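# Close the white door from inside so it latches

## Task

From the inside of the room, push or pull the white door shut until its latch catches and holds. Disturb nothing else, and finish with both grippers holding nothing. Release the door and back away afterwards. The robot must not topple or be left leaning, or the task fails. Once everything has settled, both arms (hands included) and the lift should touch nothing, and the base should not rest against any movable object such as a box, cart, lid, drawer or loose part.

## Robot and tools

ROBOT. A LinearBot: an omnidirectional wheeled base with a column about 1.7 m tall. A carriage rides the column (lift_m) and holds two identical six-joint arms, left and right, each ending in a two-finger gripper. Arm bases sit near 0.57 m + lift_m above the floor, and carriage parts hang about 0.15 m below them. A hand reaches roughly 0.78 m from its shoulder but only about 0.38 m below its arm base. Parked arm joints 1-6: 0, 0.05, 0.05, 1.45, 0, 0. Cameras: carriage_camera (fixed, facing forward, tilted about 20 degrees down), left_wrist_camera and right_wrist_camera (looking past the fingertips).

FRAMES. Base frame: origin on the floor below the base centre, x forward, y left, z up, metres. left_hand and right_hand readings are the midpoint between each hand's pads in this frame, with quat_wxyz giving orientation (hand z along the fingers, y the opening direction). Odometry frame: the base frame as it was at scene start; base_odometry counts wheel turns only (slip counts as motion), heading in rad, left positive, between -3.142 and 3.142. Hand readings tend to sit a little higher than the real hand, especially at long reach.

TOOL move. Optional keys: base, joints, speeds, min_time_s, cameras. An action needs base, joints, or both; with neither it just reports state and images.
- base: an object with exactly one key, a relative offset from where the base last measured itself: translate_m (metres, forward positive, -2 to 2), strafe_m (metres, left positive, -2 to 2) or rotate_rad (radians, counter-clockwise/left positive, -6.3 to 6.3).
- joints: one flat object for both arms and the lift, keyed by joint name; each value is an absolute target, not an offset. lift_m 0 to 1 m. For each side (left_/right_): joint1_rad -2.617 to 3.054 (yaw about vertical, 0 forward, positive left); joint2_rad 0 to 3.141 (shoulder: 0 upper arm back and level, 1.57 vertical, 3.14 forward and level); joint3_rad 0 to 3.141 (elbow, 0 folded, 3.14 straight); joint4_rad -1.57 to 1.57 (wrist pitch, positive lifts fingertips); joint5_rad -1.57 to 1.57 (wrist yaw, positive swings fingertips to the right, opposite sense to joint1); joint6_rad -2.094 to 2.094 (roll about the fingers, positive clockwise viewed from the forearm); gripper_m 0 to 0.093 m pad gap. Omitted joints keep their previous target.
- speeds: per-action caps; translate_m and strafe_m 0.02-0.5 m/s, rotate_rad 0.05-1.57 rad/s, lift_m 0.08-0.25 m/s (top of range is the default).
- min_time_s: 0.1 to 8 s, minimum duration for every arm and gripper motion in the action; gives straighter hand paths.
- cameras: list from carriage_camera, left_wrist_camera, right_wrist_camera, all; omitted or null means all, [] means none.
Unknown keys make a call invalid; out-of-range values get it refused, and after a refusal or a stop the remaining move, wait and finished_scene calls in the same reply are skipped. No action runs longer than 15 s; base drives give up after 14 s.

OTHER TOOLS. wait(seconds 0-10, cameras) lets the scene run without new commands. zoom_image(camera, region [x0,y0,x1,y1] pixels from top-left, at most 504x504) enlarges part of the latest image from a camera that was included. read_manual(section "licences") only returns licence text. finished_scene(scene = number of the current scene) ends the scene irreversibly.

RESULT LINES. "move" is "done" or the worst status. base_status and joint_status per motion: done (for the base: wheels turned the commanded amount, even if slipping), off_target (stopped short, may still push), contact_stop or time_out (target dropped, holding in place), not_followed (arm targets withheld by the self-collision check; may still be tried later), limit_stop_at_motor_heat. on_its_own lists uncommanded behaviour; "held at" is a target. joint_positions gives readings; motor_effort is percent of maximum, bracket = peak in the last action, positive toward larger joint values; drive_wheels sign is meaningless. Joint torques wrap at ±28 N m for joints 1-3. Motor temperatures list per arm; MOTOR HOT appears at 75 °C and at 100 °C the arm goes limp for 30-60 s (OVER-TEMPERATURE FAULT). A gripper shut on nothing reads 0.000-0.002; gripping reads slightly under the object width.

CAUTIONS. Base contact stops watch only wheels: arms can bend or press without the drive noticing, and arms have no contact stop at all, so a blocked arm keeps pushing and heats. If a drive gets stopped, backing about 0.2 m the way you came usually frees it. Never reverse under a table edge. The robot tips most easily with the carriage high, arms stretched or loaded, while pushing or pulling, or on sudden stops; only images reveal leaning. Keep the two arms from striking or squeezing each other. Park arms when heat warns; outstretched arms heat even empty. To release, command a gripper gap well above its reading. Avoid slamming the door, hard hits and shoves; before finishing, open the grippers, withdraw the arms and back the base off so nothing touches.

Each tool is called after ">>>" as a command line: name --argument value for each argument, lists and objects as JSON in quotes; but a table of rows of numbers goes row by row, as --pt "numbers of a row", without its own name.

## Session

>>> move --cameras '["carriage_camera"]'

Scene clock: 0.00 s.
Joint torques (N m): no reading
Motor temperatures (°C): left_arm=[30 33 35 29 27 30 27] | right_arm=[31 34 34 30 29 29 31]
base_odometry: x=+0.000 y=+0.000 heading=+0.000
base_status: not commanded
joint_positions: lift_m=+0.300 left_joint1_rad=-0.004 left_joint2_rad=+0.044 left_joint3_rad=+0.038 left_joint4_rad=+1.478 left_joint5_rad=-0.003 left_joint6_rad=-0.042 left_gripper_m=+0.09396 right_joint1_rad=-0.020 right_joint2_rad=+0.054 right_joint3_rad=+0.039 right_joint4_rad=+1.497 right_joint5_rad=+0.020 right_joint6_rad=+0.048 right_gripper_m=+0.09396
joint_status: not commanded
motor_effort: lift_m=+18 drive_wheels=-1
left_hand: x=+0.2410 y=+0.2976 z=+1.3090 quat_wxyz=(+0.999, -0.002, +0.049, -0.023) (m; base frame)
right_hand: x=+0.2394 y=-0.3011 z=+1.3095 quat_wxyz=(+0.999, +0.011, +0.045, +0.013) (m; base frame)
pictures: carriage_camera
Images, in order (width x height): carriage_camera 672x504.

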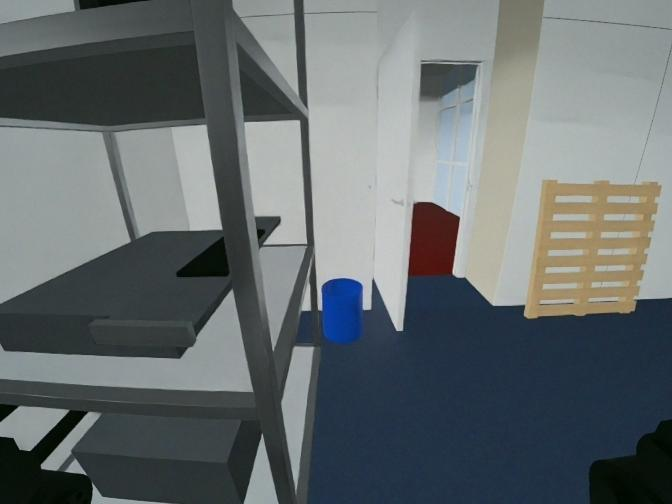

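>>> move --base '{"strafe_m": -0.76}' --joints '{"lift_m":0.15}' --cameras '[]'

>>> move --base '{"translate_m": 0.8}' --cameras '[]'

>>> move --base '{"translate_m": 0.17}' --joints '{"left_joint1_rad":0.3,"left_joint2_rad":2.70,"left_joint3_rad":1.345,"left_joint4_rad":1.355,"left_joint5_rad":0.0,"left_joint6_rad":0.0,"left_gripper_m":0.0}' --min_time_s 2.5 --cameras '["carriage_camera","left_wrist_camera"]'

Scene clock: 16.90 s.
Joint torques (N m): left_arm=[-0.35 4.08 5.64 -0.16 0.12 0.04] | right_arm=[-0.13 3.96 5.79 -0.29 -0.09 -0.04]
Motor temperatures (°C): left_arm=[30 33 37 29 27 30 27] | right_arm=[31 34 35 30 29 29 31]
move: done
base_odometry: x=-0.001 y=-0.760 heading=-0.001
base_status: done
joint_positions: lift_m=+0.150 left_joint1_rad=-0.003 left_joint2_rad=+0.044 left_joint3_rad=+0.038 left_joint4_rad=+1.478 left_joint5_rad=-0.003 left_joint6_rad=-0.042 left_gripper_m=+0.09396 right_joint1_rad=-0.020 right_joint2_rad=+0.054 right_joint3_rad=+0.039 right_joint4_rad=+1.497 right_joint5_rad=+0.020 right_joint6_rad=+0.048 right_gripper_m=+0.09396
joint_status: all done
motor_effort: lift_m=+19(20) drive_wheels=+0(20)
left_hand: x=+0.2410 y=+0.2976 z=+1.1589 quat_wxyz=(+0.999, -0.002, +0.049, -0.022) (m; base frame)
right_hand: x=+0.2394 y=-0.3011 z=+1.1594 quat_wxyz=(+0.999, +0.011, +0.045, +0.014) (m; base frame)
pictures: none
No camera images: "cameras" was empty.

Scene clock: 20.77 s.
Joint torques (N m): left_arm=[-0.18 4.14 5.65 -0.15 0.1 0.06] | right_arm=[-0.16 3.99 5.79 -0.28 -0.11 -0.05]
Motor temperatures (°C): left_arm=[30 34 37 29 27 30 27] | right_arm=[31 34 35 30 29 29 31]
move: done
base_odometry: x=+0.799 y=-0.761 heading=-0.001
base_status: done
joint_positions: lift_m=+0.150 left_joint1_rad=-0.003 left_joint2_rad=+0.044 left_joint3_rad=+0.038 left_joint4_rad=+1.478 left_joint5_rad=-0.003 left_joint6_rad=-0.042 left_gripper_m=+0.09396 right_joint1_rad=-0.020 right_joint2_rad=+0.054 right_joint3_rad=+0.039 right_joint4_rad=+1.496 right_joint5_rad=+0.020 right_joint6_rad=+0.048 right_gripper_m=+0.09396
joint_status: not commanded
motor_effort: lift_m=+19(19) drive_wheels=-1(13)
left_hand: x=+0.2410 y=+0.2976 z=+1.1589 quat_wxyz=(+0.999, -0.002, +0.049, -0.022) (m; base frame)
right_hand: x=+0.2396 y=-0.3011 z=+1.1594 quat_wxyz=(+0.999, +0.011, +0.045, +0.014) (m; base frame)
pictures: none
No camera images: "cameras" was empty.

Scene clock: 23.57 s.
Joint torques (N m): left_arm=[0.31 -13.22 5.93 1.94 0.15 0.18] | right_arm=[-0.2 3.95 5.81 -0.27 -0.08 -0.05]
Motor temperatures (°C): left_arm=[30 34 37 30 27 30 27] | right_arm=[31 34 35 30 29 29 31]
move: done
base_odometry: x=+0.969 y=-0.761 heading=-0.001
base_status: done
joint_positions: lift_m=+0.150 left_joint1_rad=+0.294 left_joint2_rad=+2.692 left_joint3_rad=+1.326 left_joint4_rad=+1.355 left_joint5_rad=-0.003 left_joint6_rad=-0.012 left_gripper_m=+0.00059 right_joint1_rad=-0.020 right_joint2_rad=+0.054 right_joint3_rad=+0.039 right_joint4_rad=+1.495 right_joint5_rad=+0.020 right_joint6_rad=+0.048 right_gripper_m=+0.09396
joint_status: all done
motor_effort: lift_m=+18(19) drive_wheels=-1(14)
left_hand: x=+0.8010 y=+0.4752 z=+0.7289 quat_wxyz=(+0.696, -0.109, +0.702, +0.100) (m; base frame)
right_hand: x=+0.2398 y=-0.3011 z=+1.1594 quat_wxyz=(+0.999, +0.011, +0.045, +0.014) (m; base frame)
pictures: carriage_camera, left_wrist_camera
Images, in order (width x height): carriage_camera 672x504, left_wrist_camera 672x504.

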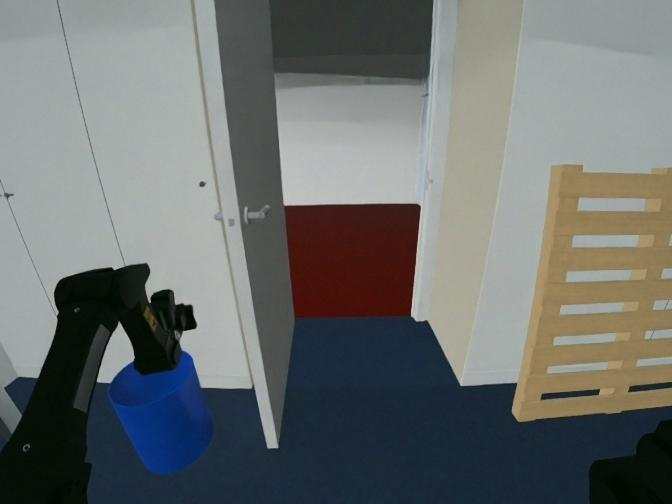

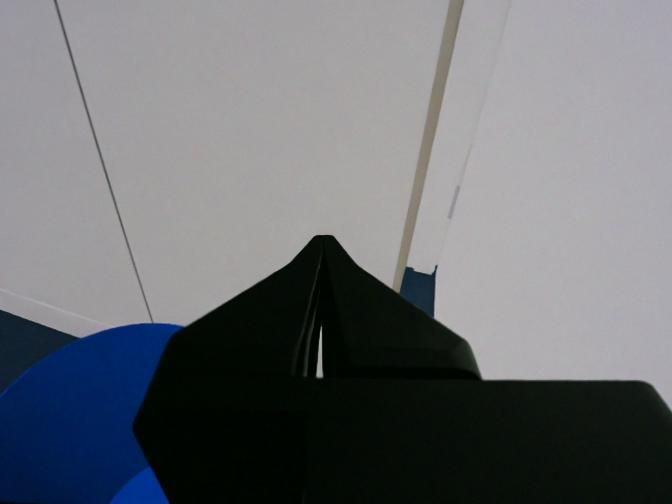

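>>> move --base '{"translate_m": 0.23}' --cameras '[]'

>>> move --base '{"strafe_m": -0.54}' --speeds '{"strafe_m":0.2}' --cameras '[]'

>>> move --joints '{"left_joint1_rad":-0.4}' --min_time_s 3 --cameras '["carriage_camera"]'

Scene clock: 30.87 s.
Joint torques (N m): left_arm=[0.28 -13.05 6.11 1.95 0.12 0.16] | right_arm=[-0.09 3.97 5.76 -0.27 -0.08 -0.05]
Motor temperatures (°C): left_arm=[30 38 37 31 27 30 27] | right_arm=[31 35 35 30 29 29 31]
move: done
base_odometry: x=+1.199 y=-0.762 heading=-0.002
base_status: done
joint_positions: lift_m=+0.150 left_joint1_rad=+0.295 left_joint2_rad=+2.692 left_joint3_rad=+1.326 left_joint4_rad=+1.355 left_joint5_rad=-0.003 left_joint6_rad=-0.011 left_gripper_m=+0.00059 right_joint1_rad=-0.020 right_joint2_rad=+0.054 right_joint3_rad=+0.039 right_joint4_rad=+1.495 right_joint5_rad=+0.020 right_joint6_rad=+0.048 right_gripper_m=+0.09396
joint_status: not commanded
motor_effort: lift_m=+18(19) drive_wheels=-2(16)
left_hand: x=+0.8009 y=+0.4756 z=+0.7289 quat_wxyz=(+0.696, -0.109, +0.702, +0.101) (m; base frame)
right_hand: x=+0.2399 y=-0.3011 z=+1.1594 quat_wxyz=(+0.999, +0.011, +0.046, +0.014) (m; base frame)
pictures: none
No camera images: "cameras" was empty.

Scene clock: 34.73 s.
Joint torques (N m): left_arm=[-0.2 -13.09 5.57 1.97 0.1 0.12] | right_arm=[-0.25 3.95 5.82 -0.26 -0.1 -0.06]
Motor temperatures (°C): left_arm=[30 40 38 32 27 30 27] | right_arm=[31 35 35 30 29 29 31]
move: done
base_odometry: x=+1.199 y=-1.302 heading=-0.002
base_status: done
joint_positions: lift_m=+0.150 left_joint1_rad=+0.301 left_joint2_rad=+2.692 left_joint3_rad=+1.334 left_joint4_rad=+1.354 left_joint5_rad=+0.002 left_joint6_rad=-0.008 left_gripper_m=+0.00058 right_joint1_rad=-0.020 right_joint2_rad=+0.054 right_joint3_rad=+0.039 right_joint4_rad=+1.495 right_joint5_rad=+0.020 right_joint6_rad=+0.048 right_gripper_m=+0.09396
joint_status: not commanded
motor_effort: lift_m=+18(19) drive_wheels=+1(11)
left_hand: x=+0.8016 y=+0.4790 z=+0.7312 quat_wxyz=(+0.698, -0.108, +0.700, +0.103) (m; base frame)
right_hand: x=+0.2399 y=-0.3011 z=+1.1594 quat_wxyz=(+0.999, +0.012, +0.046, +0.014) (m; base frame)
pictures: none
No camera images: "cameras" was empty.

Scene clock: 38.03 s.
Joint torques (N m): left_arm=[-0.53 -13.18 5.42 1.97 0.11 0.15] | right_arm=[-0.17 3.95 5.75 -0.27 -0.1 -0.04]
Motor temperatures (°C): left_arm=[30 41 38 32 27 30 27] | right_arm=[31 35 36 30 29 29 31]
move: done
base_odometry: x=+1.199 y=-1.302 heading=-0.002
base_status: not commanded
joint_positions: lift_m=+0.150 left_joint1_rad=-0.394 left_joint2_rad=+2.692 left_joint3_rad=+1.334 left_joint4_rad=+1.354 left_joint5_rad=+0.002 left_joint6_rad=-0.008 left_gripper_m=+0.00058 right_joint1_rad=-0.020 right_joint2_rad=+0.054 right_joint3_rad=+0.039 right_joint4_rad=+1.495 right_joint5_rad=+0.020 right_joint6_rad=+0.048 right_gripper_m=+0.09396
joint_status: all done
motor_effort: lift_m=+18(19) drive_wheels=+2(3)
left_hand: x=+0.7819 y=+0.0610 z=+0.7312 quat_wxyz=(+0.691, +0.137, +0.695, -0.142) (m; base frame)
right_hand: x=+0.2399 y=-0.3011 z=+1.1594 quat_wxyz=(+0.999, +0.012, +0.046, +0.014) (m; base frame)
pictures: carriage_camera
Images, in order (width x height): carriage_camera 672x504.

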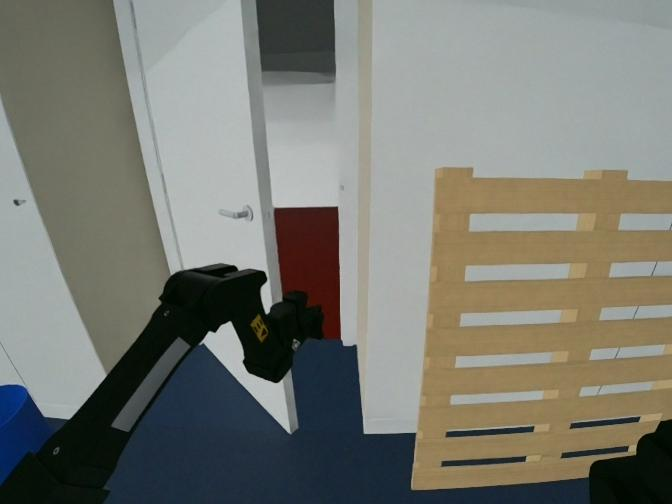

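>>> move --joints '{"left_joint1_rad":-0.58}' --min_time_s 1 --cameras '["carriage_camera"]'

>>> move --base '{"strafe_m": 0.4}' --cameras '["carriage_camera"]'

Scene clock: 44.90 s.
Joint torques (N m): left_arm=[-0.44 -13.12 5.5 1.96 0.06 0.14] | right_arm=[-0.18 3.93 5.72 -0.27 -0.09 -0.06]
Motor temperatures (°C): left_arm=[30 44 38 33 27 30 27] | right_arm=[31 35 36 30 29 29 31]
move: done
base_odometry: x=+1.199 y=-1.302 heading=-0.002
base_status: not commanded
joint_positions: lift_m=+0.150 left_joint1_rad=-0.576 left_joint2_rad=+2.692 left_joint3_rad=+1.334 left_joint4_rad=+1.354 left_joint5_rad=+0.002 left_joint6_rad=-0.008 left_gripper_m=+0.00058 right_joint1_rad=-0.020 right_joint2_rad=+0.054 right_joint3_rad=+0.039 right_joint4_rad=+1.495 right_joint5_rad=+0.020 right_joint6_rad=+0.048 right_gripper_m=+0.09396
joint_status: all done
motor_effort: lift_m=+18(19) drive_wheels=+2(4)
left_hand: x=+0.7298 y=-0.0376 z=+0.7312 quat_wxyz=(+0.676, +0.199, +0.680, -0.204) (m; base frame)
right_hand: x=+0.2399 y=-0.3011 z=+1.1594 quat_wxyz=(+0.999, +0.012, +0.046, +0.014) (m; base frame)
pictures: carriage_camera
Images, in order (width x height): carriage_camera 672x504.

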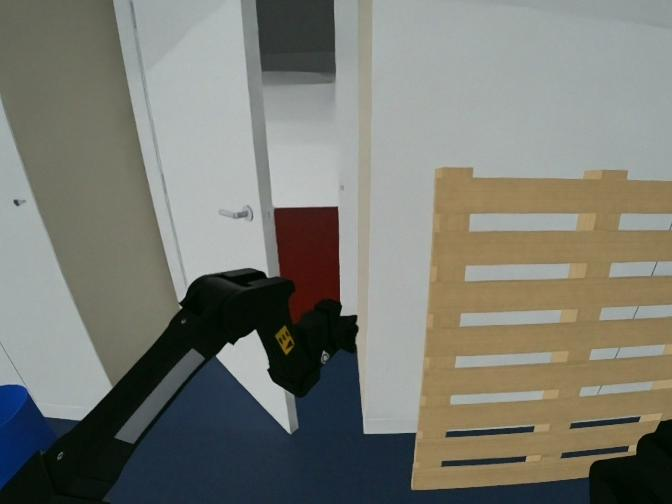

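Scene clock: 47.73 s.
Joint torques (N m): left_arm=[-0.42 -13.08 5.39 1.97 0.06 0.13] | right_arm=[-0.02 3.92 5.78 -0.26 -0.1 -0.05]
Motor temperatures (°C): left_arm=[30 45 38 33 27 30 27] | right_arm=[31 35 36 30 29 29 31]
move: done
base_odometry: x=+1.200 y=-0.902 heading=-0.002
base_status: done
joint_positions: lift_m=+0.150 left_joint1_rad=-0.576 left_joint2_rad=+2.692 left_joint3_rad=+1.334 left_joint4_rad=+1.354 left_joint5_rad=+0.001 left_joint6_rad=-0.008 left_gripper_m=+0.00058 right_joint1_rad=-0.020 right_joint2_rad=+0.054 right_joint3_rad=+0.039 right_joint4_rad=+1.495 right_joint5_rad=+0.020 right_joint6_rad=+0.048 right_gripper_m=+0.09396
joint_status: not commanded
motor_effort: lift_m=+18(19) drive_wheels=+0(14)
left_hand: x=+0.7298 y=-0.0376 z=+0.7312 quat_wxyz=(+0.676, +0.199, +0.680, -0.204) (m; base frame)
right_hand: x=+0.2399 y=-0.3011 z=+1.1594 quat_wxyz=(+0.999, +0.012, +0.046, +0.014) (m; base frame)
pictures: carriage_camera
Images, in order (width x height): carriage_camera 672x504.

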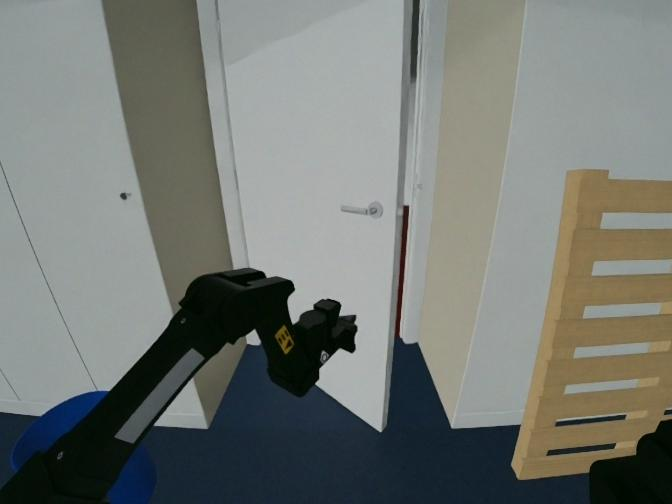

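>>> move --joints '{"right_joint1_rad":0.22,"right_joint2_rad":2.70,"right_joint3_rad":1.345,"right_joint4_rad":1.355,"right_joint5_rad":0.0,"right_joint6_rad":0.0,"right_gripper_m":0.0,"left_joint1_rad":0,"left_joint2_rad":0.05,"left_joint3_rad":0.05,"left_joint4_rad":1.45}' --min_time_s 2.5 --cameras '[]'

>>> move --base '{"translate_m": 0.48}' --speeds '{"translate_m":0.15}' --cameras '["carriage_camera"]'

>>> move --joints '{"right_joint1_rad":0.0}' --min_time_s 1 --cameras '["carriage_camera"]'

Scene clock: 64.30 s.
Joint torques (N m): left_arm=[0.5 3.11 4.7 0.02 0.1 0.13] | right_arm=[0.65 -12.14 6.31 2.29 -0.17 -0.14]
Motor temperatures (°C): left_arm=[30 47 38 34 27 30 28] | right_arm=[30 35 36 30 29 29 31]
move: done
base_odometry: x=+1.200 y=-0.902 heading=-0.002
base_status: not commanded
joint_positions: lift_m=+0.150 left_joint1_rad=-0.007 left_joint2_rad=+0.057 left_joint3_rad=+0.058 left_joint4_rad=+1.439 left_joint5_rad=+0.001 left_joint6_rad=-0.008 left_gripper_m=+0.00058 right_joint1_rad=+0.212 right_joint2_rad=+2.690 right_joint3_rad=+1.327 right_joint4_rad=+1.353 right_joint5_rad=+0.012 right_joint6_rad=+0.009 right_gripper_m=+0.00009
joint_status: all done
motor_effort: lift_m=+18(19) drive_wheels=+1(4)
left_hand: x=+0.2488 y=+0.2967 z=+1.1632 quat_wxyz=(+0.998, +0.001, +0.066, -0.007) (m; base frame)
right_hand: x=+0.8145 y=-0.1703 z=+0.7297 quat_wxyz=(+0.700, -0.068, +0.707, +0.073) (m; base frame)
pictures: none
No camera images: "cameras" was empty.

Scene clock: 68.40 s.
Joint torques (N m): left_arm=[0.38 3.12 4.66 -0.06 0.08 0.12] | right_arm=[-0.66 -12.66 6.17 2.22 0.04 -0.13]
Motor temperatures (°C): left_arm=[30 46 38 34 27 30 28] | right_arm=[30 38 36 31 29 29 31]
move: done
base_odometry: x=+1.680 y=-0.902 heading=-0.001
base_status: done
joint_positions: lift_m=+0.150 left_joint1_rad=-0.007 left_joint2_rad=+0.057 left_joint3_rad=+0.058 left_joint4_rad=+1.442 left_joint5_rad=+0.001 left_joint6_rad=-0.008 left_gripper_m=+0.00058 right_joint1_rad=+0.226 right_joint2_rad=+2.693 right_joint3_rad=+1.328 right_joint4_rad=+1.360 right_joint5_rad=-0.012 right_joint6_rad=+0.007 right_gripper_m=+0.00008
joint_status: not commanded
motor_effort: lift_m=+18(18) drive_wheels=-2(15)
left_hand: x=+0.2477 y=+0.2967 z=+1.1633 quat_wxyz=(+0.998, +0.001, +0.064, -0.007) (m; base frame)
right_hand: x=+0.8116 y=-0.1576 z=+0.7298 quat_wxyz=(+0.700, -0.082, +0.704, +0.086) (m; base frame)
pictures: carriage_camera
Images, in order (width x height): carriage_camera 672x504.

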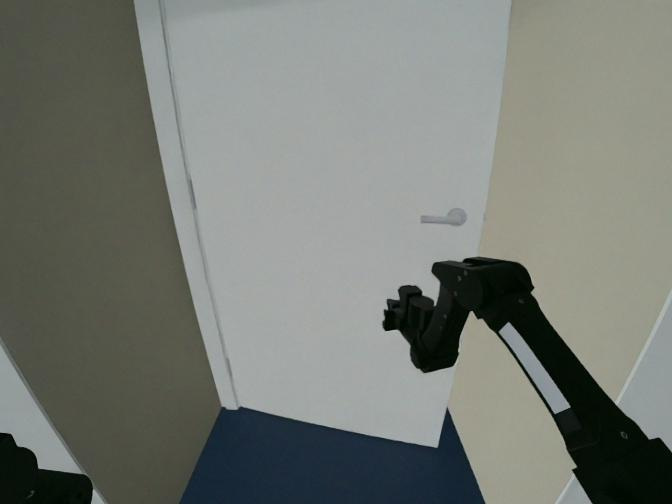

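Scene clock: 69.70 s.
Joint torques (N m): left_arm=[0.31 3.12 4.64 -0.01 0.06 0.14] | right_arm=[-0.81 -12.36 6.13 2.21 0.02 -0.13]
Motor temperatures (°C): left_arm=[30 45 38 33 27 30 28] | right_arm=[30 39 37 32 29 29 31]
move: done
base_odometry: x=+1.680 y=-0.902 heading=-0.001
base_status: not commanded
joint_positions: lift_m=+0.150 left_joint1_rad=-0.007 left_joint2_rad=+0.057 left_joint3_rad=+0.058 left_joint4_rad=+1.442 left_joint5_rad=+0.001 left_joint6_rad=-0.008 left_gripper_m=+0.00058 right_joint1_rad=+0.006 right_joint2_rad=+2.693 right_joint3_rad=+1.328 right_joint4_rad=+1.360 right_joint5_rad=-0.009 right_joint6_rad=+0.007 right_gripper_m=+0.00008
joint_status: all done
motor_effort: lift_m=+18(18) drive_wheels=-1(4)
left_hand: x=+0.2477 y=+0.2967 z=+1.1633 quat_wxyz=(+0.998, +0.001, +0.064, -0.007) (m; base frame)
right_hand: x=+0.8277 y=-0.2923 z=+0.7298 quat_wxyz=(+0.705, -0.003, +0.709, +0.007) (m; base frame)
pictures: carriage_camera
Images, in order (width x height): carriage_camera 672x504.

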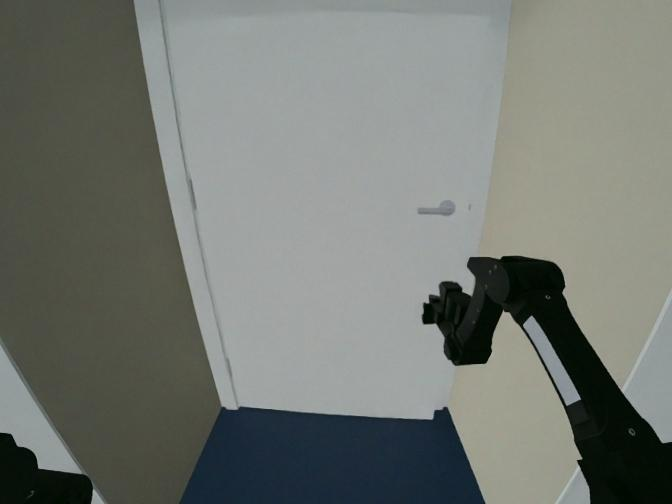

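>>> move --base '{"translate_m": 0.22}' --speeds '{"translate_m":0.1}' --cameras '["carriage_camera"]'

>>> move --base '{"translate_m": 0.05}' --speeds '{"translate_m":0.08}' --cameras '[]'

>>> move --base '{"translate_m": -0.24}' --speeds '{"translate_m":0.25}' --cameras '["carriage_camera"]'

>>> zoom_image --camera "carriage_camera" --region '[400, 100, 570, 260]'

Scene clock: 81.27 s.
Joint torques (N m): left_arm=[0.38 3.19 4.68 -0.07 0.05 0.19] | right_arm=[-0.69 -13.79 17.91 0.09 -0.01 -0.11]
Motor temperatures (°C): left_arm=[30 42 38 32 27 30 28] | right_arm=[30 45 37 34 29 29 31]
move: done
base_odometry: x=+1.899 y=-0.903 heading=-0.002
base_status: done
joint_positions: lift_m=+0.150 left_joint1_rad=-0.007 left_joint2_rad=+0.057 left_joint3_rad=+0.058 left_joint4_rad=+1.446 left_joint5_rad=+0.001 left_joint6_rad=-0.008 left_gripper_m=+0.00058 right_joint1_rad=+0.006 right_joint2_rad=+2.719 right_joint3_rad=+1.196 right_joint4_rad=+1.552 right_joint5_rad=-0.008 right_joint6_rad=+0.007 right_gripper_m=+0.00008
joint_status: not commanded
motor_effort: lift_m=+16(18) drive_wheels=+17(26)
left_hand: x=+0.2468 y=+0.2967 z=+1.1636 quat_wxyz=(+0.998, +0.001, +0.062, -0.007) (m; base frame)
right_hand: x=+0.7933 y=-0.2926 z=+0.7178 quat_wxyz=(+0.717, -0.002, +0.697, +0.007) (m; base frame)
pictures: carriage_camera
Images, in order (width x height): carriage_camera 672x504.

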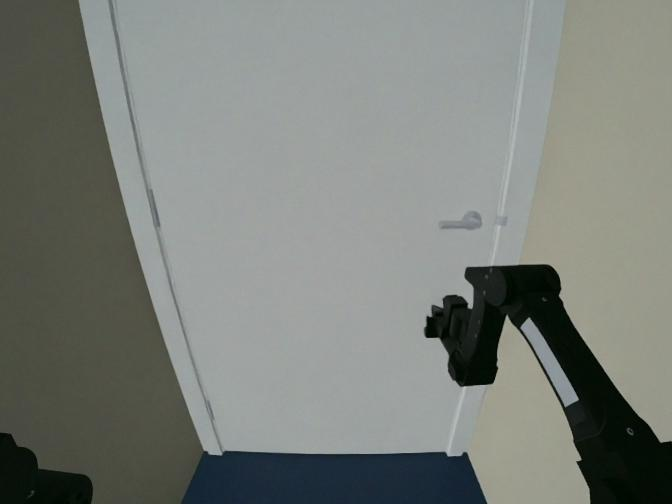

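Scene clock: 83.13 s.
Joint torques (N m): left_arm=[0.35 3.19 4.66 -0.09 0.06 0.16] | right_arm=[-1.25 -19.93 19.1 4.98 1.09 -0.09]
Motor temperatures (°C): left_arm=[30 41 38 32 27 30 28] | right_arm=[30 46 39 35 29 29 31]
move: done
base_odometry: x=+1.949 y=-0.903 heading=-0.002
base_status: done
joint_positions: lift_m=+0.150 left_joint1_rad=-0.007 left_joint2_rad=+0.057 left_joint3_rad=+0.057 left_joint4_rad=+1.447 left_joint5_rad=+0.001 left_joint6_rad=-0.008 left_gripper_m=+0.00058 right_joint1_rad=+0.012 right_joint2_rad=+2.793 right_joint3_rad=+1.178 right_joint4_rad=+1.099 right_joint5_rad=-0.126 right_joint6_rad=+0.004 right_gripper_m=+0.00006
joint_status: not commanded
motor_effort: lift_m=+16(17) drive_wheels=+8(33)
left_hand: x=+0.2467 y=+0.2967 z=+1.1636 quat_wxyz=(+0.998, +0.001, +0.062, -0.007) (m; base frame)
right_hand: x=+0.7447 y=-0.2693 z=+0.5663 quat_wxyz=(+0.502, -0.035, +0.862, +0.058) (m; base frame)
pictures: none
No camera images: "cameras" was empty.

Scene clock: 85.37 s.
Joint torques (N m): left_arm=[0.39 3.17 4.64 -0.06 0.07 0.13] | right_arm=[-0.8 -15.06 5.05 2.36 0.04 -0.11]
Motor temperatures (°C): left_arm=[30 41 38 32 27 30 28] | right_arm=[30 48 39 36 29 29 31]
move: done
base_odometry: x=+1.709 y=-0.902 heading=-0.002
base_status: done
joint_positions: lift_m=+0.150 left_joint1_rad=-0.007 left_joint2_rad=+0.057 left_joint3_rad=+0.057 left_joint4_rad=+1.447 left_joint5_rad=+0.001 left_joint6_rad=-0.008 left_gripper_m=+0.00058 right_joint1_rad=+0.007 right_joint2_rad=+2.723 right_joint3_rad=+1.339 right_joint4_rad=+1.346 right_joint5_rad=-0.012 right_joint6_rad=+0.004 right_gripper_m=+0.00006
joint_status: not commanded
motor_effort: lift_m=+18(18) drive_wheels=+1(10)
left_hand: x=+0.2469 y=+0.2967 z=+1.1632 quat_wxyz=(+0.998, +0.001, +0.062, -0.007) (m; base frame)
right_hand: x=+0.8264 y=-0.2910 z=+0.7125 quat_wxyz=(+0.693, -0.005, +0.720, +0.008) (m; base frame)
pictures: carriage_camera
Images, in order (width x height): carriage_camera 672x504.

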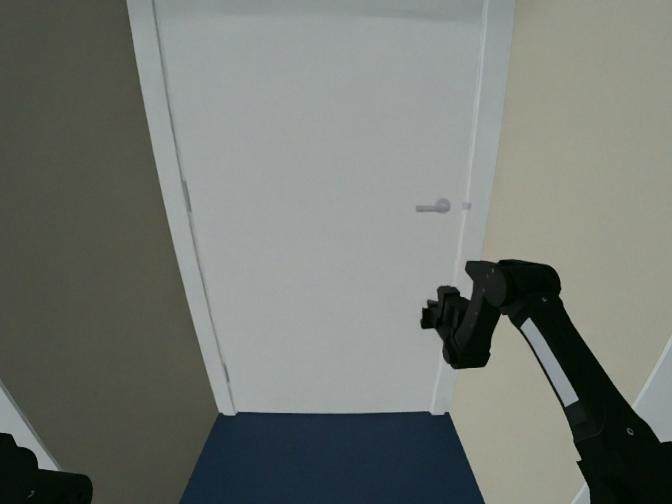

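Scaled by 2.965 from the camera's 672x504 image, which has a finer 960x720 frame.

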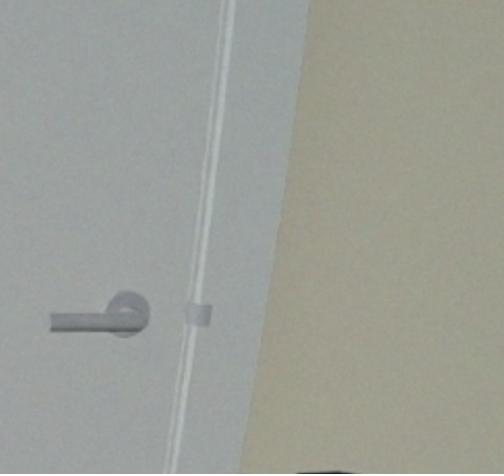

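>>> finished_scene --scene 2

The scene is finished: the task was done.


## Next scene

The same job, from a new start.

>>> move --cameras '["carriage_camera"]'

Scene clock: 0.00 s.
Joint torques (N m): no reading
Motor temperatures (°C): left_arm=[29 32 33 29 27 30 27] | right_arm=[30 32 32 29 29 29 31]
base_odometry: x=+0.000 y=+0.000 heading=+0.000
base_status: not commanded
joint_positions: lift_m=+0.300 left_joint1_rad=-0.008 left_joint2_rad=+0.051 left_joint3_rad=+0.041 left_joint4_rad=+1.440 left_joint5_rad=+0.011 left_joint6_rad=+0.011 left_gripper_m=+0.09396 right_joint1_rad=+0.018 right_joint2_rad=+0.067 right_joint3_rad=+0.063 right_joint4_rad=+1.447 right_joint5_rad=+0.039 right_joint6_rad=-0.006 right_gripper_m=+0.09396
joint_status: not commanded
motor_effort: lift_m=+18 drive_wheels=+0
left_hand: x=+0.2518 y=+0.2950 z=+1.3085 quat_wxyz=(+0.997, +0.006, +0.071, +0.001) (m; base frame)
right_hand: x=+0.2485 y=-0.3032 z=+1.3145 quat_wxyz=(+0.998, +0.018, +0.064, +0.005) (m; base frame)
pictures: carriage_camera
Images, in order (width x height): carriage_camera 672x504.

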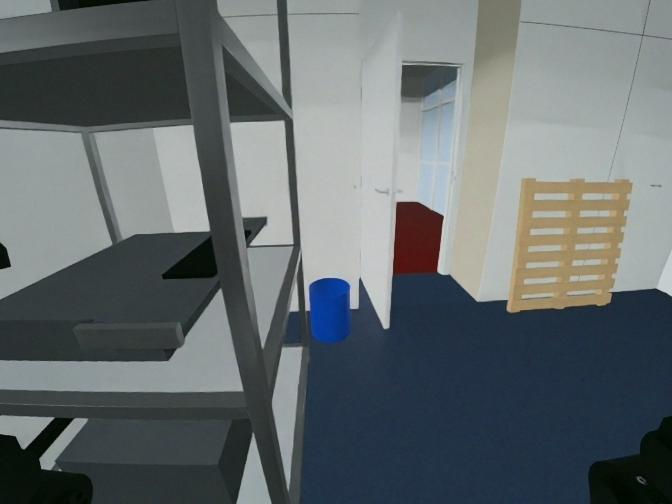

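>>> move --base '{"rotate_rad": 0.08}' --cameras '[]'

>>> move --base '{"strafe_m": -0.74}' --joints '{"lift_m":0.15}' --cameras '["carriage_camera"]'

Scene clock: 13.97 s.
Joint torques (N m): left_arm=[-0.2 3.93 5.55 -0.11 0.11 0.07] | right_arm=[0.13 3.89 6.05 -0.2 -0.11 -0.04]
Motor temperatures (°C): left_arm=[29 32 34 29 27 30 27] | right_arm=[30 33 33 29 29 29 31]
move: done
base_odometry: x=+0.000 y=+0.000 heading=+0.080
base_status: done
joint_positions: lift_m=+0.300 left_joint1_rad=-0.008 left_joint2_rad=+0.051 left_joint3_rad=+0.041 left_joint4_rad=+1.440 left_joint5_rad=+0.011 left_joint6_rad=+0.011 left_gripper_m=+0.09396 right_joint1_rad=+0.018 right_joint2_rad=+0.067 right_joint3_rad=+0.063 right_joint4_rad=+1.447 right_joint5_rad=+0.039 right_joint6_rad=-0.006 right_gripper_m=+0.09396
joint_status: not commanded
motor_effort: lift_m=+18(18) drive_wheels=-2(9)
left_hand: x=+0.2518 y=+0.2950 z=+1.3085 quat_wxyz=(+0.997, +0.006, +0.071, +0.001) (m; base frame)
right_hand: x=+0.2485 y=-0.3032 z=+1.3145 quat_wxyz=(+0.998, +0.018, +0.064, +0.005) (m; base frame)
pictures: none
No camera images: "cameras" was empty.

Scene clock: 17.70 s.
Joint torques (N m): left_arm=[0.01 3.96 5.57 -0.11 0.1 0.06] | right_arm=[-0.2 3.79 6.09 -0.21 -0.09 -0.05]
Motor temperatures (°C): left_arm=[29 32 34 29 27 30 27] | right_arm=[30 33 33 29 29 29 31]
move: done
base_odometry: x=+0.058 y=-0.738 heading=+0.079
base_status: done
joint_positions: lift_m=+0.150 left_joint1_rad=-0.007 left_joint2_rad=+0.051 left_joint3_rad=+0.041 left_joint4_rad=+1.440 left_joint5_rad=+0.011 left_joint6_rad=+0.011 left_gripper_m=+0.09396 right_joint1_rad=+0.019 right_joint2_rad=+0.067 right_joint3_rad=+0.063 right_joint4_rad=+1.447 right_joint5_rad=+0.039 right_joint6_rad=-0.006 right_gripper_m=+0.09396
joint_status: all done
motor_effort: lift_m=+19(20) drive_wheels=-2(19)
left_hand: x=+0.2518 y=+0.2950 z=+1.1584 quat_wxyz=(+0.997, +0.006, +0.071, +0.001) (m; base frame)
right_hand: x=+0.2485 y=-0.3032 z=+1.1644 quat_wxyz=(+0.998, +0.018, +0.064, +0.005) (m; base frame)
pictures: carriage_camera
Images, in order (width x height): carriage_camera 672x504.

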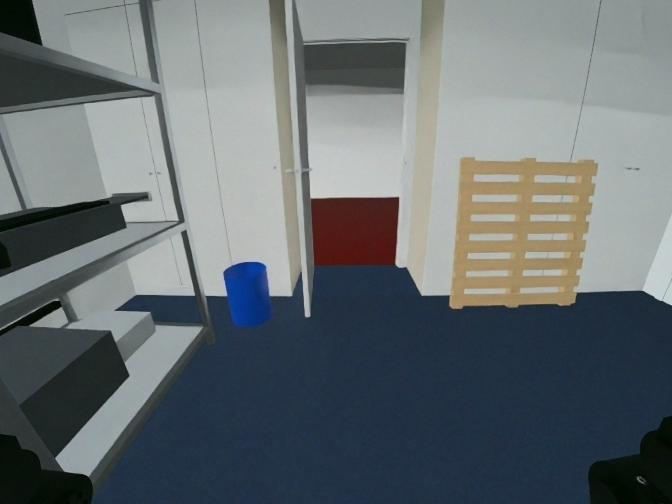

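>>> move --base '{"translate_m": 0.8}' --cameras '[]'

>>> move --base '{"translate_m": 0.16}' --joints '{"left_joint1_rad":0.3,"left_joint2_rad":2.70,"left_joint3_rad":1.345,"left_joint4_rad":1.355,"left_joint5_rad":0.0,"left_joint6_rad":0.0,"left_gripper_m":0.0}' --min_time_s 2.5 --cameras '["carriage_camera","left_wrist_camera"]'

Scene clock: 30.60 s.
Joint torques (N m): left_arm=[-0.21 3.84 5.64 -0.11 0.08 0.06] | right_arm=[-0.12 3.78 6.08 -0.2 -0.11 -0.05]
Motor temperatures (°C): left_arm=[29 32 35 29 27 30 27] | right_arm=[30 33 34 29 29 29 31]
move: done
base_odometry: x=+0.856 y=-0.675 heading=+0.079
base_status: done
joint_positions: lift_m=+0.150 left_joint1_rad=-0.007 left_joint2_rad=+0.051 left_joint3_rad=+0.041 left_joint4_rad=+1.440 left_joint5_rad=+0.011 left_joint6_rad=+0.011 left_gripper_m=+0.09396 right_joint1_rad=+0.019 right_joint2_rad=+0.067 right_joint3_rad=+0.063 right_joint4_rad=+1.445 right_joint5_rad=+0.039 right_joint6_rad=-0.006 right_gripper_m=+0.09396
joint_status: not commanded
motor_effort: lift_m=+19(19) drive_wheels=+0(16)
left_hand: x=+0.2518 y=+0.2950 z=+1.1584 quat_wxyz=(+0.997, +0.006, +0.071, +0.001) (m; base frame)
right_hand: x=+0.2488 y=-0.3032 z=+1.1643 quat_wxyz=(+0.998, +0.018, +0.065, +0.005) (m; base frame)
pictures: none
No camera images: "cameras" was empty.

Scene clock: 33.40 s.
Joint torques (N m): left_arm=[0.39 -12.94 6.08 2.04 -0.01 -0.06] | right_arm=[-0.12 3.79 6.08 -0.19 -0.1 -0.05]
Motor temperatures (°C): left_arm=[29 33 35 29 27 30 27] | right_arm=[30 33 34 29 29 29 31]
move: done
base_odometry: x=+1.015 y=-0.663 heading=+0.079
base_status: done
joint_positions: lift_m=+0.150 left_joint1_rad=+0.295 left_joint2_rad=+2.693 left_joint3_rad=+1.325 left_joint4_rad=+1.353 left_joint5_rad=+0.011 left_joint6_rad=+0.011 left_gripper_m=+0.00059 right_joint1_rad=+0.019 right_joint2_rad=+0.067 right_joint3_rad=+0.063 right_joint4_rad=+1.445 right_joint5_rad=+0.039 right_joint6_rad=-0.006 right_gripper_m=+0.09396
joint_status: all done
motor_effort: lift_m=+18(19) drive_wheels=-1(12)
left_hand: x=+0.8012 y=+0.4733 z=+0.7273 quat_wxyz=(+0.694, -0.097, +0.706, +0.103) (m; base frame)
right_hand: x=+0.2490 y=-0.3032 z=+1.1644 quat_wxyz=(+0.998, +0.018, +0.065, +0.005) (m; base frame)
pictures: carriage_camera, left_wrist_camera
Images, in order (width x height): carriage_camera 672x504, left_wrist_camera 672x504.

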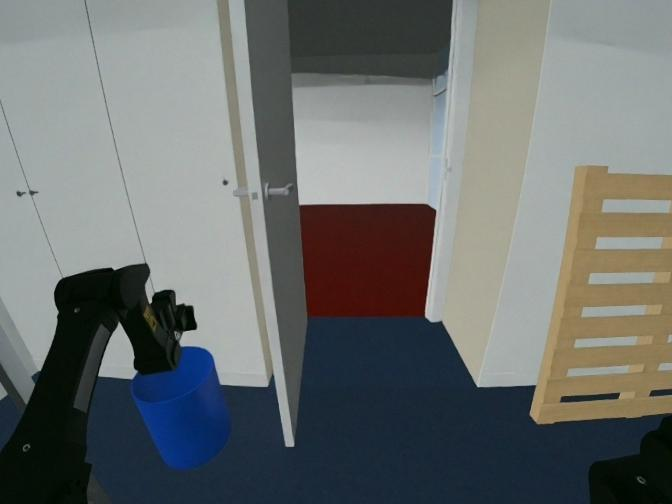

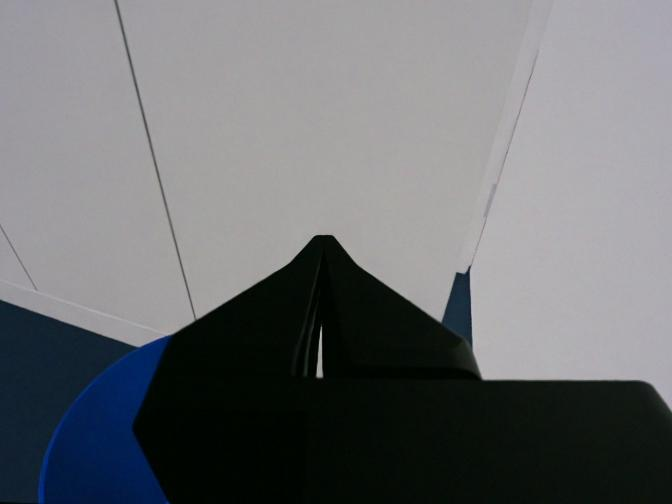

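>>> move --base '{"strafe_m": -0.07}' --cameras '[]'

>>> move --base '{"translate_m": 0.22}' --cameras '[]'

>>> move --base '{"strafe_m": -0.54}' --speeds '{"strafe_m":0.2}' --cameras '[]'

>>> move --joints '{"left_joint1_rad":-0.45}' --min_time_s 3 --cameras '["carriage_camera"]'

Scene clock: 41.57 s.
Joint torques (N m): left_arm=[0.2 -13.03 6.12 2.04 -0.03 -0.04] | right_arm=[-0.23 3.79 6.02 -0.16 -0.11 -0.05]
Motor temperatures (°C): left_arm=[29 37 35 31 27 30 27] | right_arm=[30 34 34 29 29 29 31]
move: done
base_odometry: x=+1.021 y=-0.732 heading=+0.079
base_status: done
joint_positions: lift_m=+0.150 left_joint1_rad=+0.295 left_joint2_rad=+2.693 left_joint3_rad=+1.325 left_joint4_rad=+1.353 left_joint5_rad=+0.011 left_joint6_rad=+0.011 left_gripper_m=+0.00059 right_joint1_rad=+0.019 right_joint2_rad=+0.067 right_joint3_rad=+0.063 right_joint4_rad=+1.445 right_joint5_rad=+0.039 right_joint6_rad=-0.006 right_gripper_m=+0.09396
joint_status: not commanded
motor_effort: lift_m=+18(19) drive_wheels=+0(13)
left_hand: x=+0.8012 y=+0.4733 z=+0.7273 quat_wxyz=(+0.694, -0.097, +0.706, +0.103) (m; base frame)
right_hand: x=+0.2490 y=-0.3031 z=+1.1644 quat_wxyz=(+0.998, +0.018, +0.065, +0.005) (m; base frame)
pictures: none
No camera images: "cameras" was empty.

Scene clock: 43.80 s.
Joint torques (N m): left_arm=[0.31 -12.85 6.01 2.01 -0.02 -0.1] | right_arm=[-0.18 3.85 6 -0.14 -0.1 -0.06]
Motor temperatures (°C): left_arm=[29 37 36 32 27 30 27] | right_arm=[30 34 34 29 29 29 31]
move: done
base_odometry: x=+1.240 y=-0.715 heading=+0.078
base_status: done
joint_positions: lift_m=+0.150 left_joint1_rad=+0.297 left_joint2_rad=+2.693 left_joint3_rad=+1.325 left_joint4_rad=+1.352 left_joint5_rad=+0.011 left_joint6_rad=+0.011 left_gripper_m=+0.00058 right_joint1_rad=+0.019 right_joint2_rad=+0.067 right_joint3_rad=+0.063 right_joint4_rad=+1.444 right_joint5_rad=+0.039 right_joint6_rad=-0.006 right_gripper_m=+0.09396
joint_status: not commanded
motor_effort: lift_m=+18(19) drive_wheels=-2(12)
left_hand: x=+0.8010 y=+0.4742 z=+0.7272 quat_wxyz=(+0.694, -0.098, +0.706, +0.104) (m; base frame)
right_hand: x=+0.2492 y=-0.3031 z=+1.1643 quat_wxyz=(+0.998, +0.018, +0.066, +0.005) (m; base frame)
pictures: none
No camera images: "cameras" was empty.

Scene clock: 47.60 s.
Joint torques (N m): left_arm=[-0.2 -12.98 5.34 2.01 0.08 -0.06] | right_arm=[-0.08 3.86 6.05 -0.19 -0.1 -0.05]
Motor temperatures (°C): left_arm=[29 39 36 32 27 30 27] | right_arm=[30 34 34 29 29 29 31]
move: done
base_odometry: x=+1.283 y=-1.254 heading=+0.078
base_status: done
joint_positions: lift_m=+0.150 left_joint1_rad=+0.300 left_joint2_rad=+2.693 left_joint3_rad=+1.335 left_joint4_rad=+1.350 left_joint5_rad=-0.001 left_joint6_rad=+0.008 left_gripper_m=+0.00058 right_joint1_rad=+0.019 right_joint2_rad=+0.067 right_joint3_rad=+0.063 right_joint4_rad=+1.444 right_joint5_rad=+0.039 right_joint6_rad=-0.006 right_gripper_m=+0.09396
joint_status: not commanded
motor_effort: lift_m=+18(19) drive_wheels=+0(12)
left_hand: x=+0.8017 y=+0.4790 z=+0.7298 quat_wxyz=(+0.696, -0.104, +0.702, +0.109) (m; base frame)
right_hand: x=+0.2492 y=-0.3032 z=+1.1643 quat_wxyz=(+0.998, +0.019, +0.066, +0.005) (m; base frame)
pictures: none
No camera images: "cameras" was empty.

Scene clock: 50.87 s.
Joint torques (N m): left_arm=[-0.58 -13.08 5.22 2.03 0.24 -0.04] | right_arm=[-0.17 3.85 6.01 -0.18 -0.09 -0.05]
Motor temperatures (°C): left_arm=[29 39 36 33 27 30 27] | right_arm=[30 34 34 29 29 29 31]
move: done
base_odometry: x=+1.283 y=-1.254 heading=+0.078
base_status: not commanded
joint_positions: lift_m=+0.150 left_joint1_rad=-0.445 left_joint2_rad=+2.693 left_joint3_rad=+1.335 left_joint4_rad=+1.351 left_joint5_rad=-0.012 left_joint6_rad=+0.008 left_gripper_m=+0.00057 right_joint1_rad=+0.019 right_joint2_rad=+0.067 right_joint3_rad=+0.063 right_joint4_rad=+1.444 right_joint5_rad=+0.039 right_joint6_rad=-0.006 right_gripper_m=+0.09396
joint_status: all done
motor_effort: lift_m=+18(19) drive_wheels=+3(4)
left_hand: x=+0.7703 y=+0.0346 z=+0.7299 quat_wxyz=(+0.689, +0.155, +0.692, -0.149) (m; base frame)
right_hand: x=+0.2492 y=-0.3032 z=+1.1643 quat_wxyz=(+0.998, +0.019, +0.066, +0.005) (m; base frame)
pictures: carriage_camera
Images, in order (width x height): carriage_camera 672x504.

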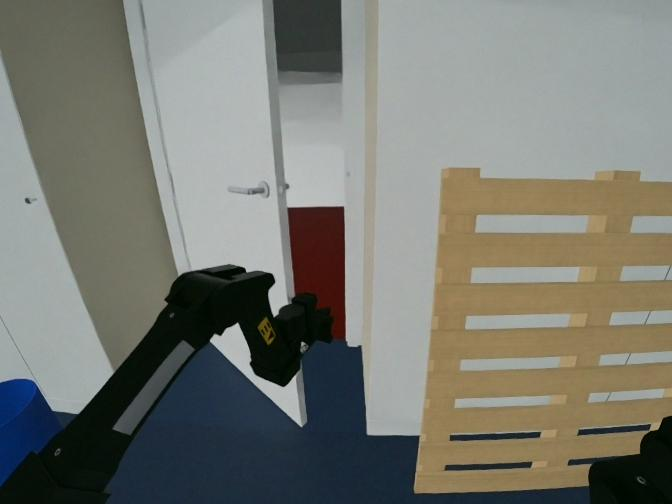

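>>> move --base '{"strafe_m": 0.41}' --cameras '[]'

>>> move --joints '{"right_joint1_rad":0.22,"right_joint2_rad":2.70,"right_joint3_rad":1.345,"right_joint4_rad":1.355,"right_joint5_rad":0.0,"right_joint6_rad":0.0,"right_gripper_m":0.0,"left_joint1_rad":0,"left_joint2_rad":0.05,"left_joint3_rad":0.05,"left_joint4_rad":1.45}' --min_time_s 2.5 --cameras '["carriage_camera"]'

Scene clock: 60.27 s.
Joint torques (N m): left_arm=[-0.35 -12.86 5.45 2.05 0.23 -0.03] | right_arm=[-0.14 3.81 6.05 -0.17 -0.1 -0.06]
Motor temperatures (°C): left_arm=[29 42 37 34 27 30 27] | right_arm=[30 34 34 29 29 29 31]
move: done
base_odometry: x=+1.251 y=-0.845 heading=+0.078
base_status: done
joint_positions: lift_m=+0.150 left_joint1_rad=-0.447 left_joint2_rad=+2.693 left_joint3_rad=+1.335 left_joint4_rad=+1.351 left_joint5_rad=-0.011 left_joint6_rad=+0.008 left_gripper_m=+0.00057 right_joint1_rad=+0.018 right_joint2_rad=+0.067 right_joint3_rad=+0.063 right_joint4_rad=+1.444 right_joint5_rad=+0.039 right_joint6_rad=-0.006 right_gripper_m=+0.09396
joint_status: not commanded
motor_effort: lift_m=+18(19) drive_wheels=+1(15)
left_hand: x=+0.7698 y=+0.0335 z=+0.7299 quat_wxyz=(+0.688, +0.156, +0.692, -0.149) (m; base frame)
right_hand: x=+0.2492 y=-0.3032 z=+1.1643 quat_wxyz=(+0.998, +0.019, +0.066, +0.005) (m; base frame)
pictures: none
No camera images: "cameras" was empty.

Scene clock: 63.07 s.
Joint torques (N m): left_arm=[0.39 2.96 4.49 0 0.22 -0.03] | right_arm=[0.44 -11.92 6.63 2.24 -0.18 0.03]
Motor temperatures (°C): left_arm=[29 42 37 34 27 30 27] | right_arm=[30 34 35 29 29 29 31]
move: done
base_odometry: x=+1.251 y=-0.845 heading=+0.078
base_status: not commanded
joint_positions: lift_m=+0.150 left_joint1_rad=-0.006 left_joint2_rad=+0.057 left_joint3_rad=+0.057 left_joint4_rad=+1.439 left_joint5_rad=-0.011 left_joint6_rad=+0.008 left_gripper_m=+0.00057 right_joint1_rad=+0.213 right_joint2_rad=+2.689 right_joint3_rad=+1.326 right_joint4_rad=+1.353 right_joint5_rad=+0.013 right_joint6_rad=-0.006 right_gripper_m=+0.00010
joint_status: all done
motor_effort: lift_m=+18(19) drive_wheels=+2(5)
left_hand: x=+0.2488 y=+0.2988 z=+1.1629 quat_wxyz=(+0.998, -0.005, +0.066, +0.001) (m; base frame)
right_hand: x=+0.8142 y=-0.1698 z=+0.7295 quat_wxyz=(+0.700, -0.073, +0.707, +0.068) (m; base frame)
pictures: carriage_camera
Images, in order (width x height): carriage_camera 672x504.

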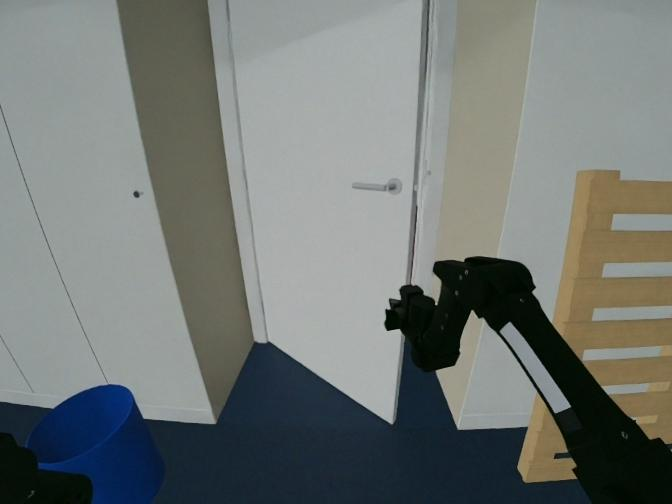

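>>> move --base '{"translate_m": 0.5}' --speeds '{"translate_m":0.15}' --cameras '[]'

>>> move --joints '{"right_joint1_rad":0.0}' --min_time_s 1 --cameras '["carriage_camera"]'

Scene clock: 71.97 s.
Joint torques (N m): left_arm=[0.21 2.99 4.6 -0.01 0.23 -0.02] | right_arm=[-0.38 -11.77 6.6 2.27 0.04 0.02]
Motor temperatures (°C): left_arm=[29 40 36 32 27 30 27] | right_arm=[30 37 35 31 29 29 31]
move: done
base_odometry: x=+1.749 y=-0.805 heading=+0.079
base_status: done
joint_positions: lift_m=+0.150 left_joint1_rad=-0.006 left_joint2_rad=+0.057 left_joint3_rad=+0.057 left_joint4_rad=+1.441 left_joint5_rad=-0.011 left_joint6_rad=+0.008 left_gripper_m=+0.00057 right_joint1_rad=+0.225 right_joint2_rad=+2.689 right_joint3_rad=+1.326 right_joint4_rad=+1.353 right_joint5_rad=-0.013 right_joint6_rad=-0.006 right_gripper_m=+0.00009
joint_status: not commanded
motor_effort: lift_m=+18(18) drive_wheels=-2(13)
left_hand: x=+0.2484 y=+0.2988 z=+1.1630 quat_wxyz=(+0.998, -0.005, +0.065, +0.001) (m; base frame)
right_hand: x=+0.8117 y=-0.1585 z=+0.7295 quat_wxyz=(+0.699, -0.086, +0.706, +0.081) (m; base frame)
pictures: none
No camera images: "cameras" was empty.

Scene clock: 73.23 s.
Joint torques (N m): left_arm=[0.36 3 4.51 -0.01 0.23 -0.04] | right_arm=[-0.66 -11.86 6.56 2.26 0.02 0.02]
Motor temperatures (°C): left_arm=[29 39 36 32 27 30 28] | right_arm=[30 38 35 31 29 29 31]
move: done
base_odometry: x=+1.749 y=-0.805 heading=+0.079
base_status: not commanded
joint_positions: lift_m=+0.150 left_joint1_rad=-0.006 left_joint2_rad=+0.057 left_joint3_rad=+0.057 left_joint4_rad=+1.441 left_joint5_rad=-0.011 left_joint6_rad=+0.008 left_gripper_m=+0.00057 right_joint1_rad=+0.005 right_joint2_rad=+2.689 right_joint3_rad=+1.326 right_joint4_rad=+1.353 right_joint5_rad=-0.009 right_joint6_rad=-0.006 right_gripper_m=+0.00009
joint_status: all done
motor_effort: lift_m=+18(18) drive_wheels=-1(5)
left_hand: x=+0.2484 y=+0.2988 z=+1.1630 quat_wxyz=(+0.998, -0.005, +0.065, +0.001) (m; base frame)
right_hand: x=+0.8276 y=-0.2927 z=+0.7295 quat_wxyz=(+0.703, -0.007, +0.711, +0.003) (m; base frame)
pictures: carriage_camera
Images, in order (width x height): carriage_camera 672x504.

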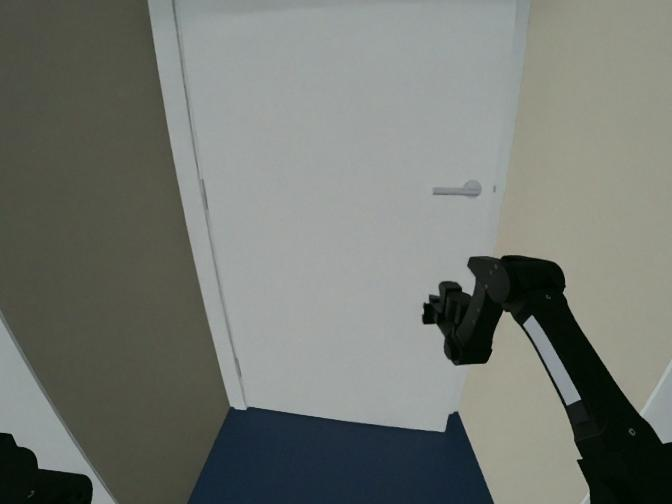

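>>> move --base '{"translate_m": 0.22}' --speeds '{"translate_m":0.1}' --cameras '[]'

>>> move --base '{"translate_m": 0.05}' --speeds '{"translate_m":0.08}' --cameras '[]'

>>> move --base '{"translate_m": -0.24}' --speeds '{"translate_m":0.25}' --cameras '["carriage_camera"]'

>>> zoom_image --camera "carriage_camera" --region '[400, 100, 570, 260]'

Scene clock: 83.27 s.
Joint torques (N m): left_arm=[0.35 3.21 4.49 -0.08 0.22 -0.05] | right_arm=[-0.7 -14.69 23.21 0.1 0.34 0.03]
Motor temperatures (°C): left_arm=[29 38 36 32 28 30 28] | right_arm=[30 41 36 32 29 29 31]
move: done
base_odometry: x=+1.968 y=-0.788 heading=+0.078
base_status: done
joint_positions: lift_m=+0.150 left_joint1_rad=-0.006 left_joint2_rad=+0.056 left_joint3_rad=+0.057 left_joint4_rad=+1.446 left_joint5_rad=-0.011 left_joint6_rad=+0.008 left_gripper_m=+0.00057 right_joint1_rad=+0.006 right_joint2_rad=+2.736 right_joint3_rad=+1.137 right_joint4_rad=+1.552 right_joint5_rad=-0.043 right_joint6_rad=-0.006 right_gripper_m=+0.00008
joint_status: not commanded
motor_effort: lift_m=+16(18) drive_wheels=+20(27)
left_hand: x=+0.2466 y=+0.2988 z=+1.1634 quat_wxyz=(+0.998, -0.005, +0.061, +0.001) (m; base frame)
right_hand: x=+0.7762 y=-0.2864 z=+0.6906 quat_wxyz=(+0.690, -0.019, +0.723, +0.016) (m; base frame)
pictures: none
No camera images: "cameras" was empty.

Scene clock: 84.73 s.
Joint torques (N m): left_arm=[0.36 3.18 4.6 -0.09 0.23 -0.03] | right_arm=[-2.84 -19.55 20.26 5.35 1.9 0.02]
Motor temperatures (°C): left_arm=[29 38 36 32 28 30 28] | right_arm=[30 42 37 34 30 29 31]
move: done
base_odometry: x=+2.018 y=-0.784 heading=+0.078
base_status: done
joint_positions: lift_m=+0.150 left_joint1_rad=-0.006 left_joint2_rad=+0.056 left_joint3_rad=+0.057 left_joint4_rad=+1.448 left_joint5_rad=-0.011 left_joint6_rad=+0.008 left_gripper_m=+0.00057 right_joint1_rad=+0.029 right_joint2_rad=+2.795 right_joint3_rad=+1.163 right_joint4_rad=+1.053 right_joint5_rad=-0.217 right_joint6_rad=-0.006 right_gripper_m=+0.00006
joint_status: not commanded
motor_effort: lift_m=+16(17) drive_wheels=+10(35)
left_hand: x=+0.2464 y=+0.2988 z=+1.1634 quat_wxyz=(+0.998, -0.005, +0.061, +0.001) (m; base frame)
right_hand: x=+0.7295 y=-0.2451 z=+0.5534 quat_wxyz=(+0.472, -0.067, +0.873, +0.101) (m; base frame)
pictures: none
No camera images: "cameras" was empty.

Scene clock: 86.97 s.
Joint torques (N m): left_arm=[0.4 3.26 4.62 -0.07 0.19 -0.06] | right_arm=[-0.42 -14.72 5.29 2.35 0.05 0.04]
Motor temperatures (°C): left_arm=[29 37 36 31 28 30 28] | right_arm=[30 45 38 35 30 29 31]
move: done
base_odometry: x=+1.778 y=-0.803 heading=+0.078
base_status: done
joint_positions: lift_m=+0.150 left_joint1_rad=-0.006 left_joint2_rad=+0.056 left_joint3_rad=+0.057 left_joint4_rad=+1.448 left_joint5_rad=-0.011 left_joint6_rad=+0.008 left_gripper_m=+0.00057 right_joint1_rad=+0.003 right_joint2_rad=+2.721 right_joint3_rad=+1.339 right_joint4_rad=+1.346 right_joint5_rad=-0.013 right_joint6_rad=-0.006 right_gripper_m=+0.00006
joint_status: not commanded
motor_effort: lift_m=+17(18) drive_wheels=-1(10)
left_hand: x=+0.2463 y=+0.2988 z=+1.1632 quat_wxyz=(+0.998, -0.005, +0.061, +0.001) (m; base frame)
right_hand: x=+0.8266 y=-0.2929 z=+0.7134 quat_wxyz=(+0.694, -0.008, +0.720, +0.004) (m; base frame)
pictures: carriage_camera
Images, in order (width x height): carriage_camera 672x504.

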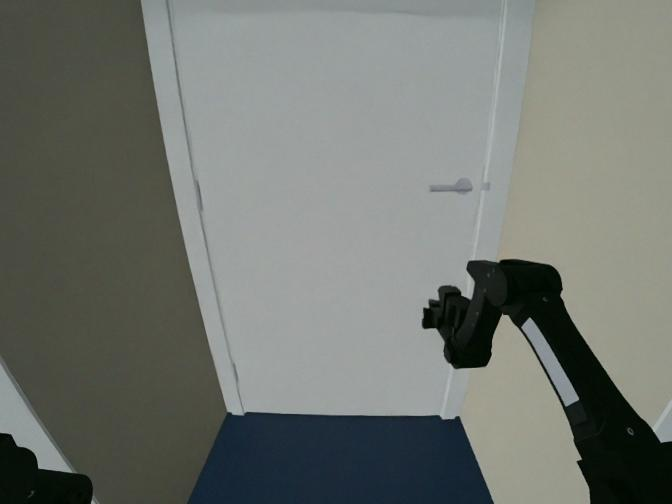

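Scaled by 2.965 from the camera's 672x504 image, which has a finer 960x720 frame.

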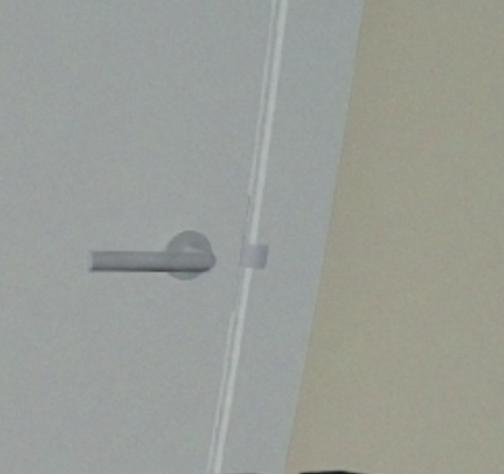

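>>> finished_scene --scene 3

The scene is finished: the task was done.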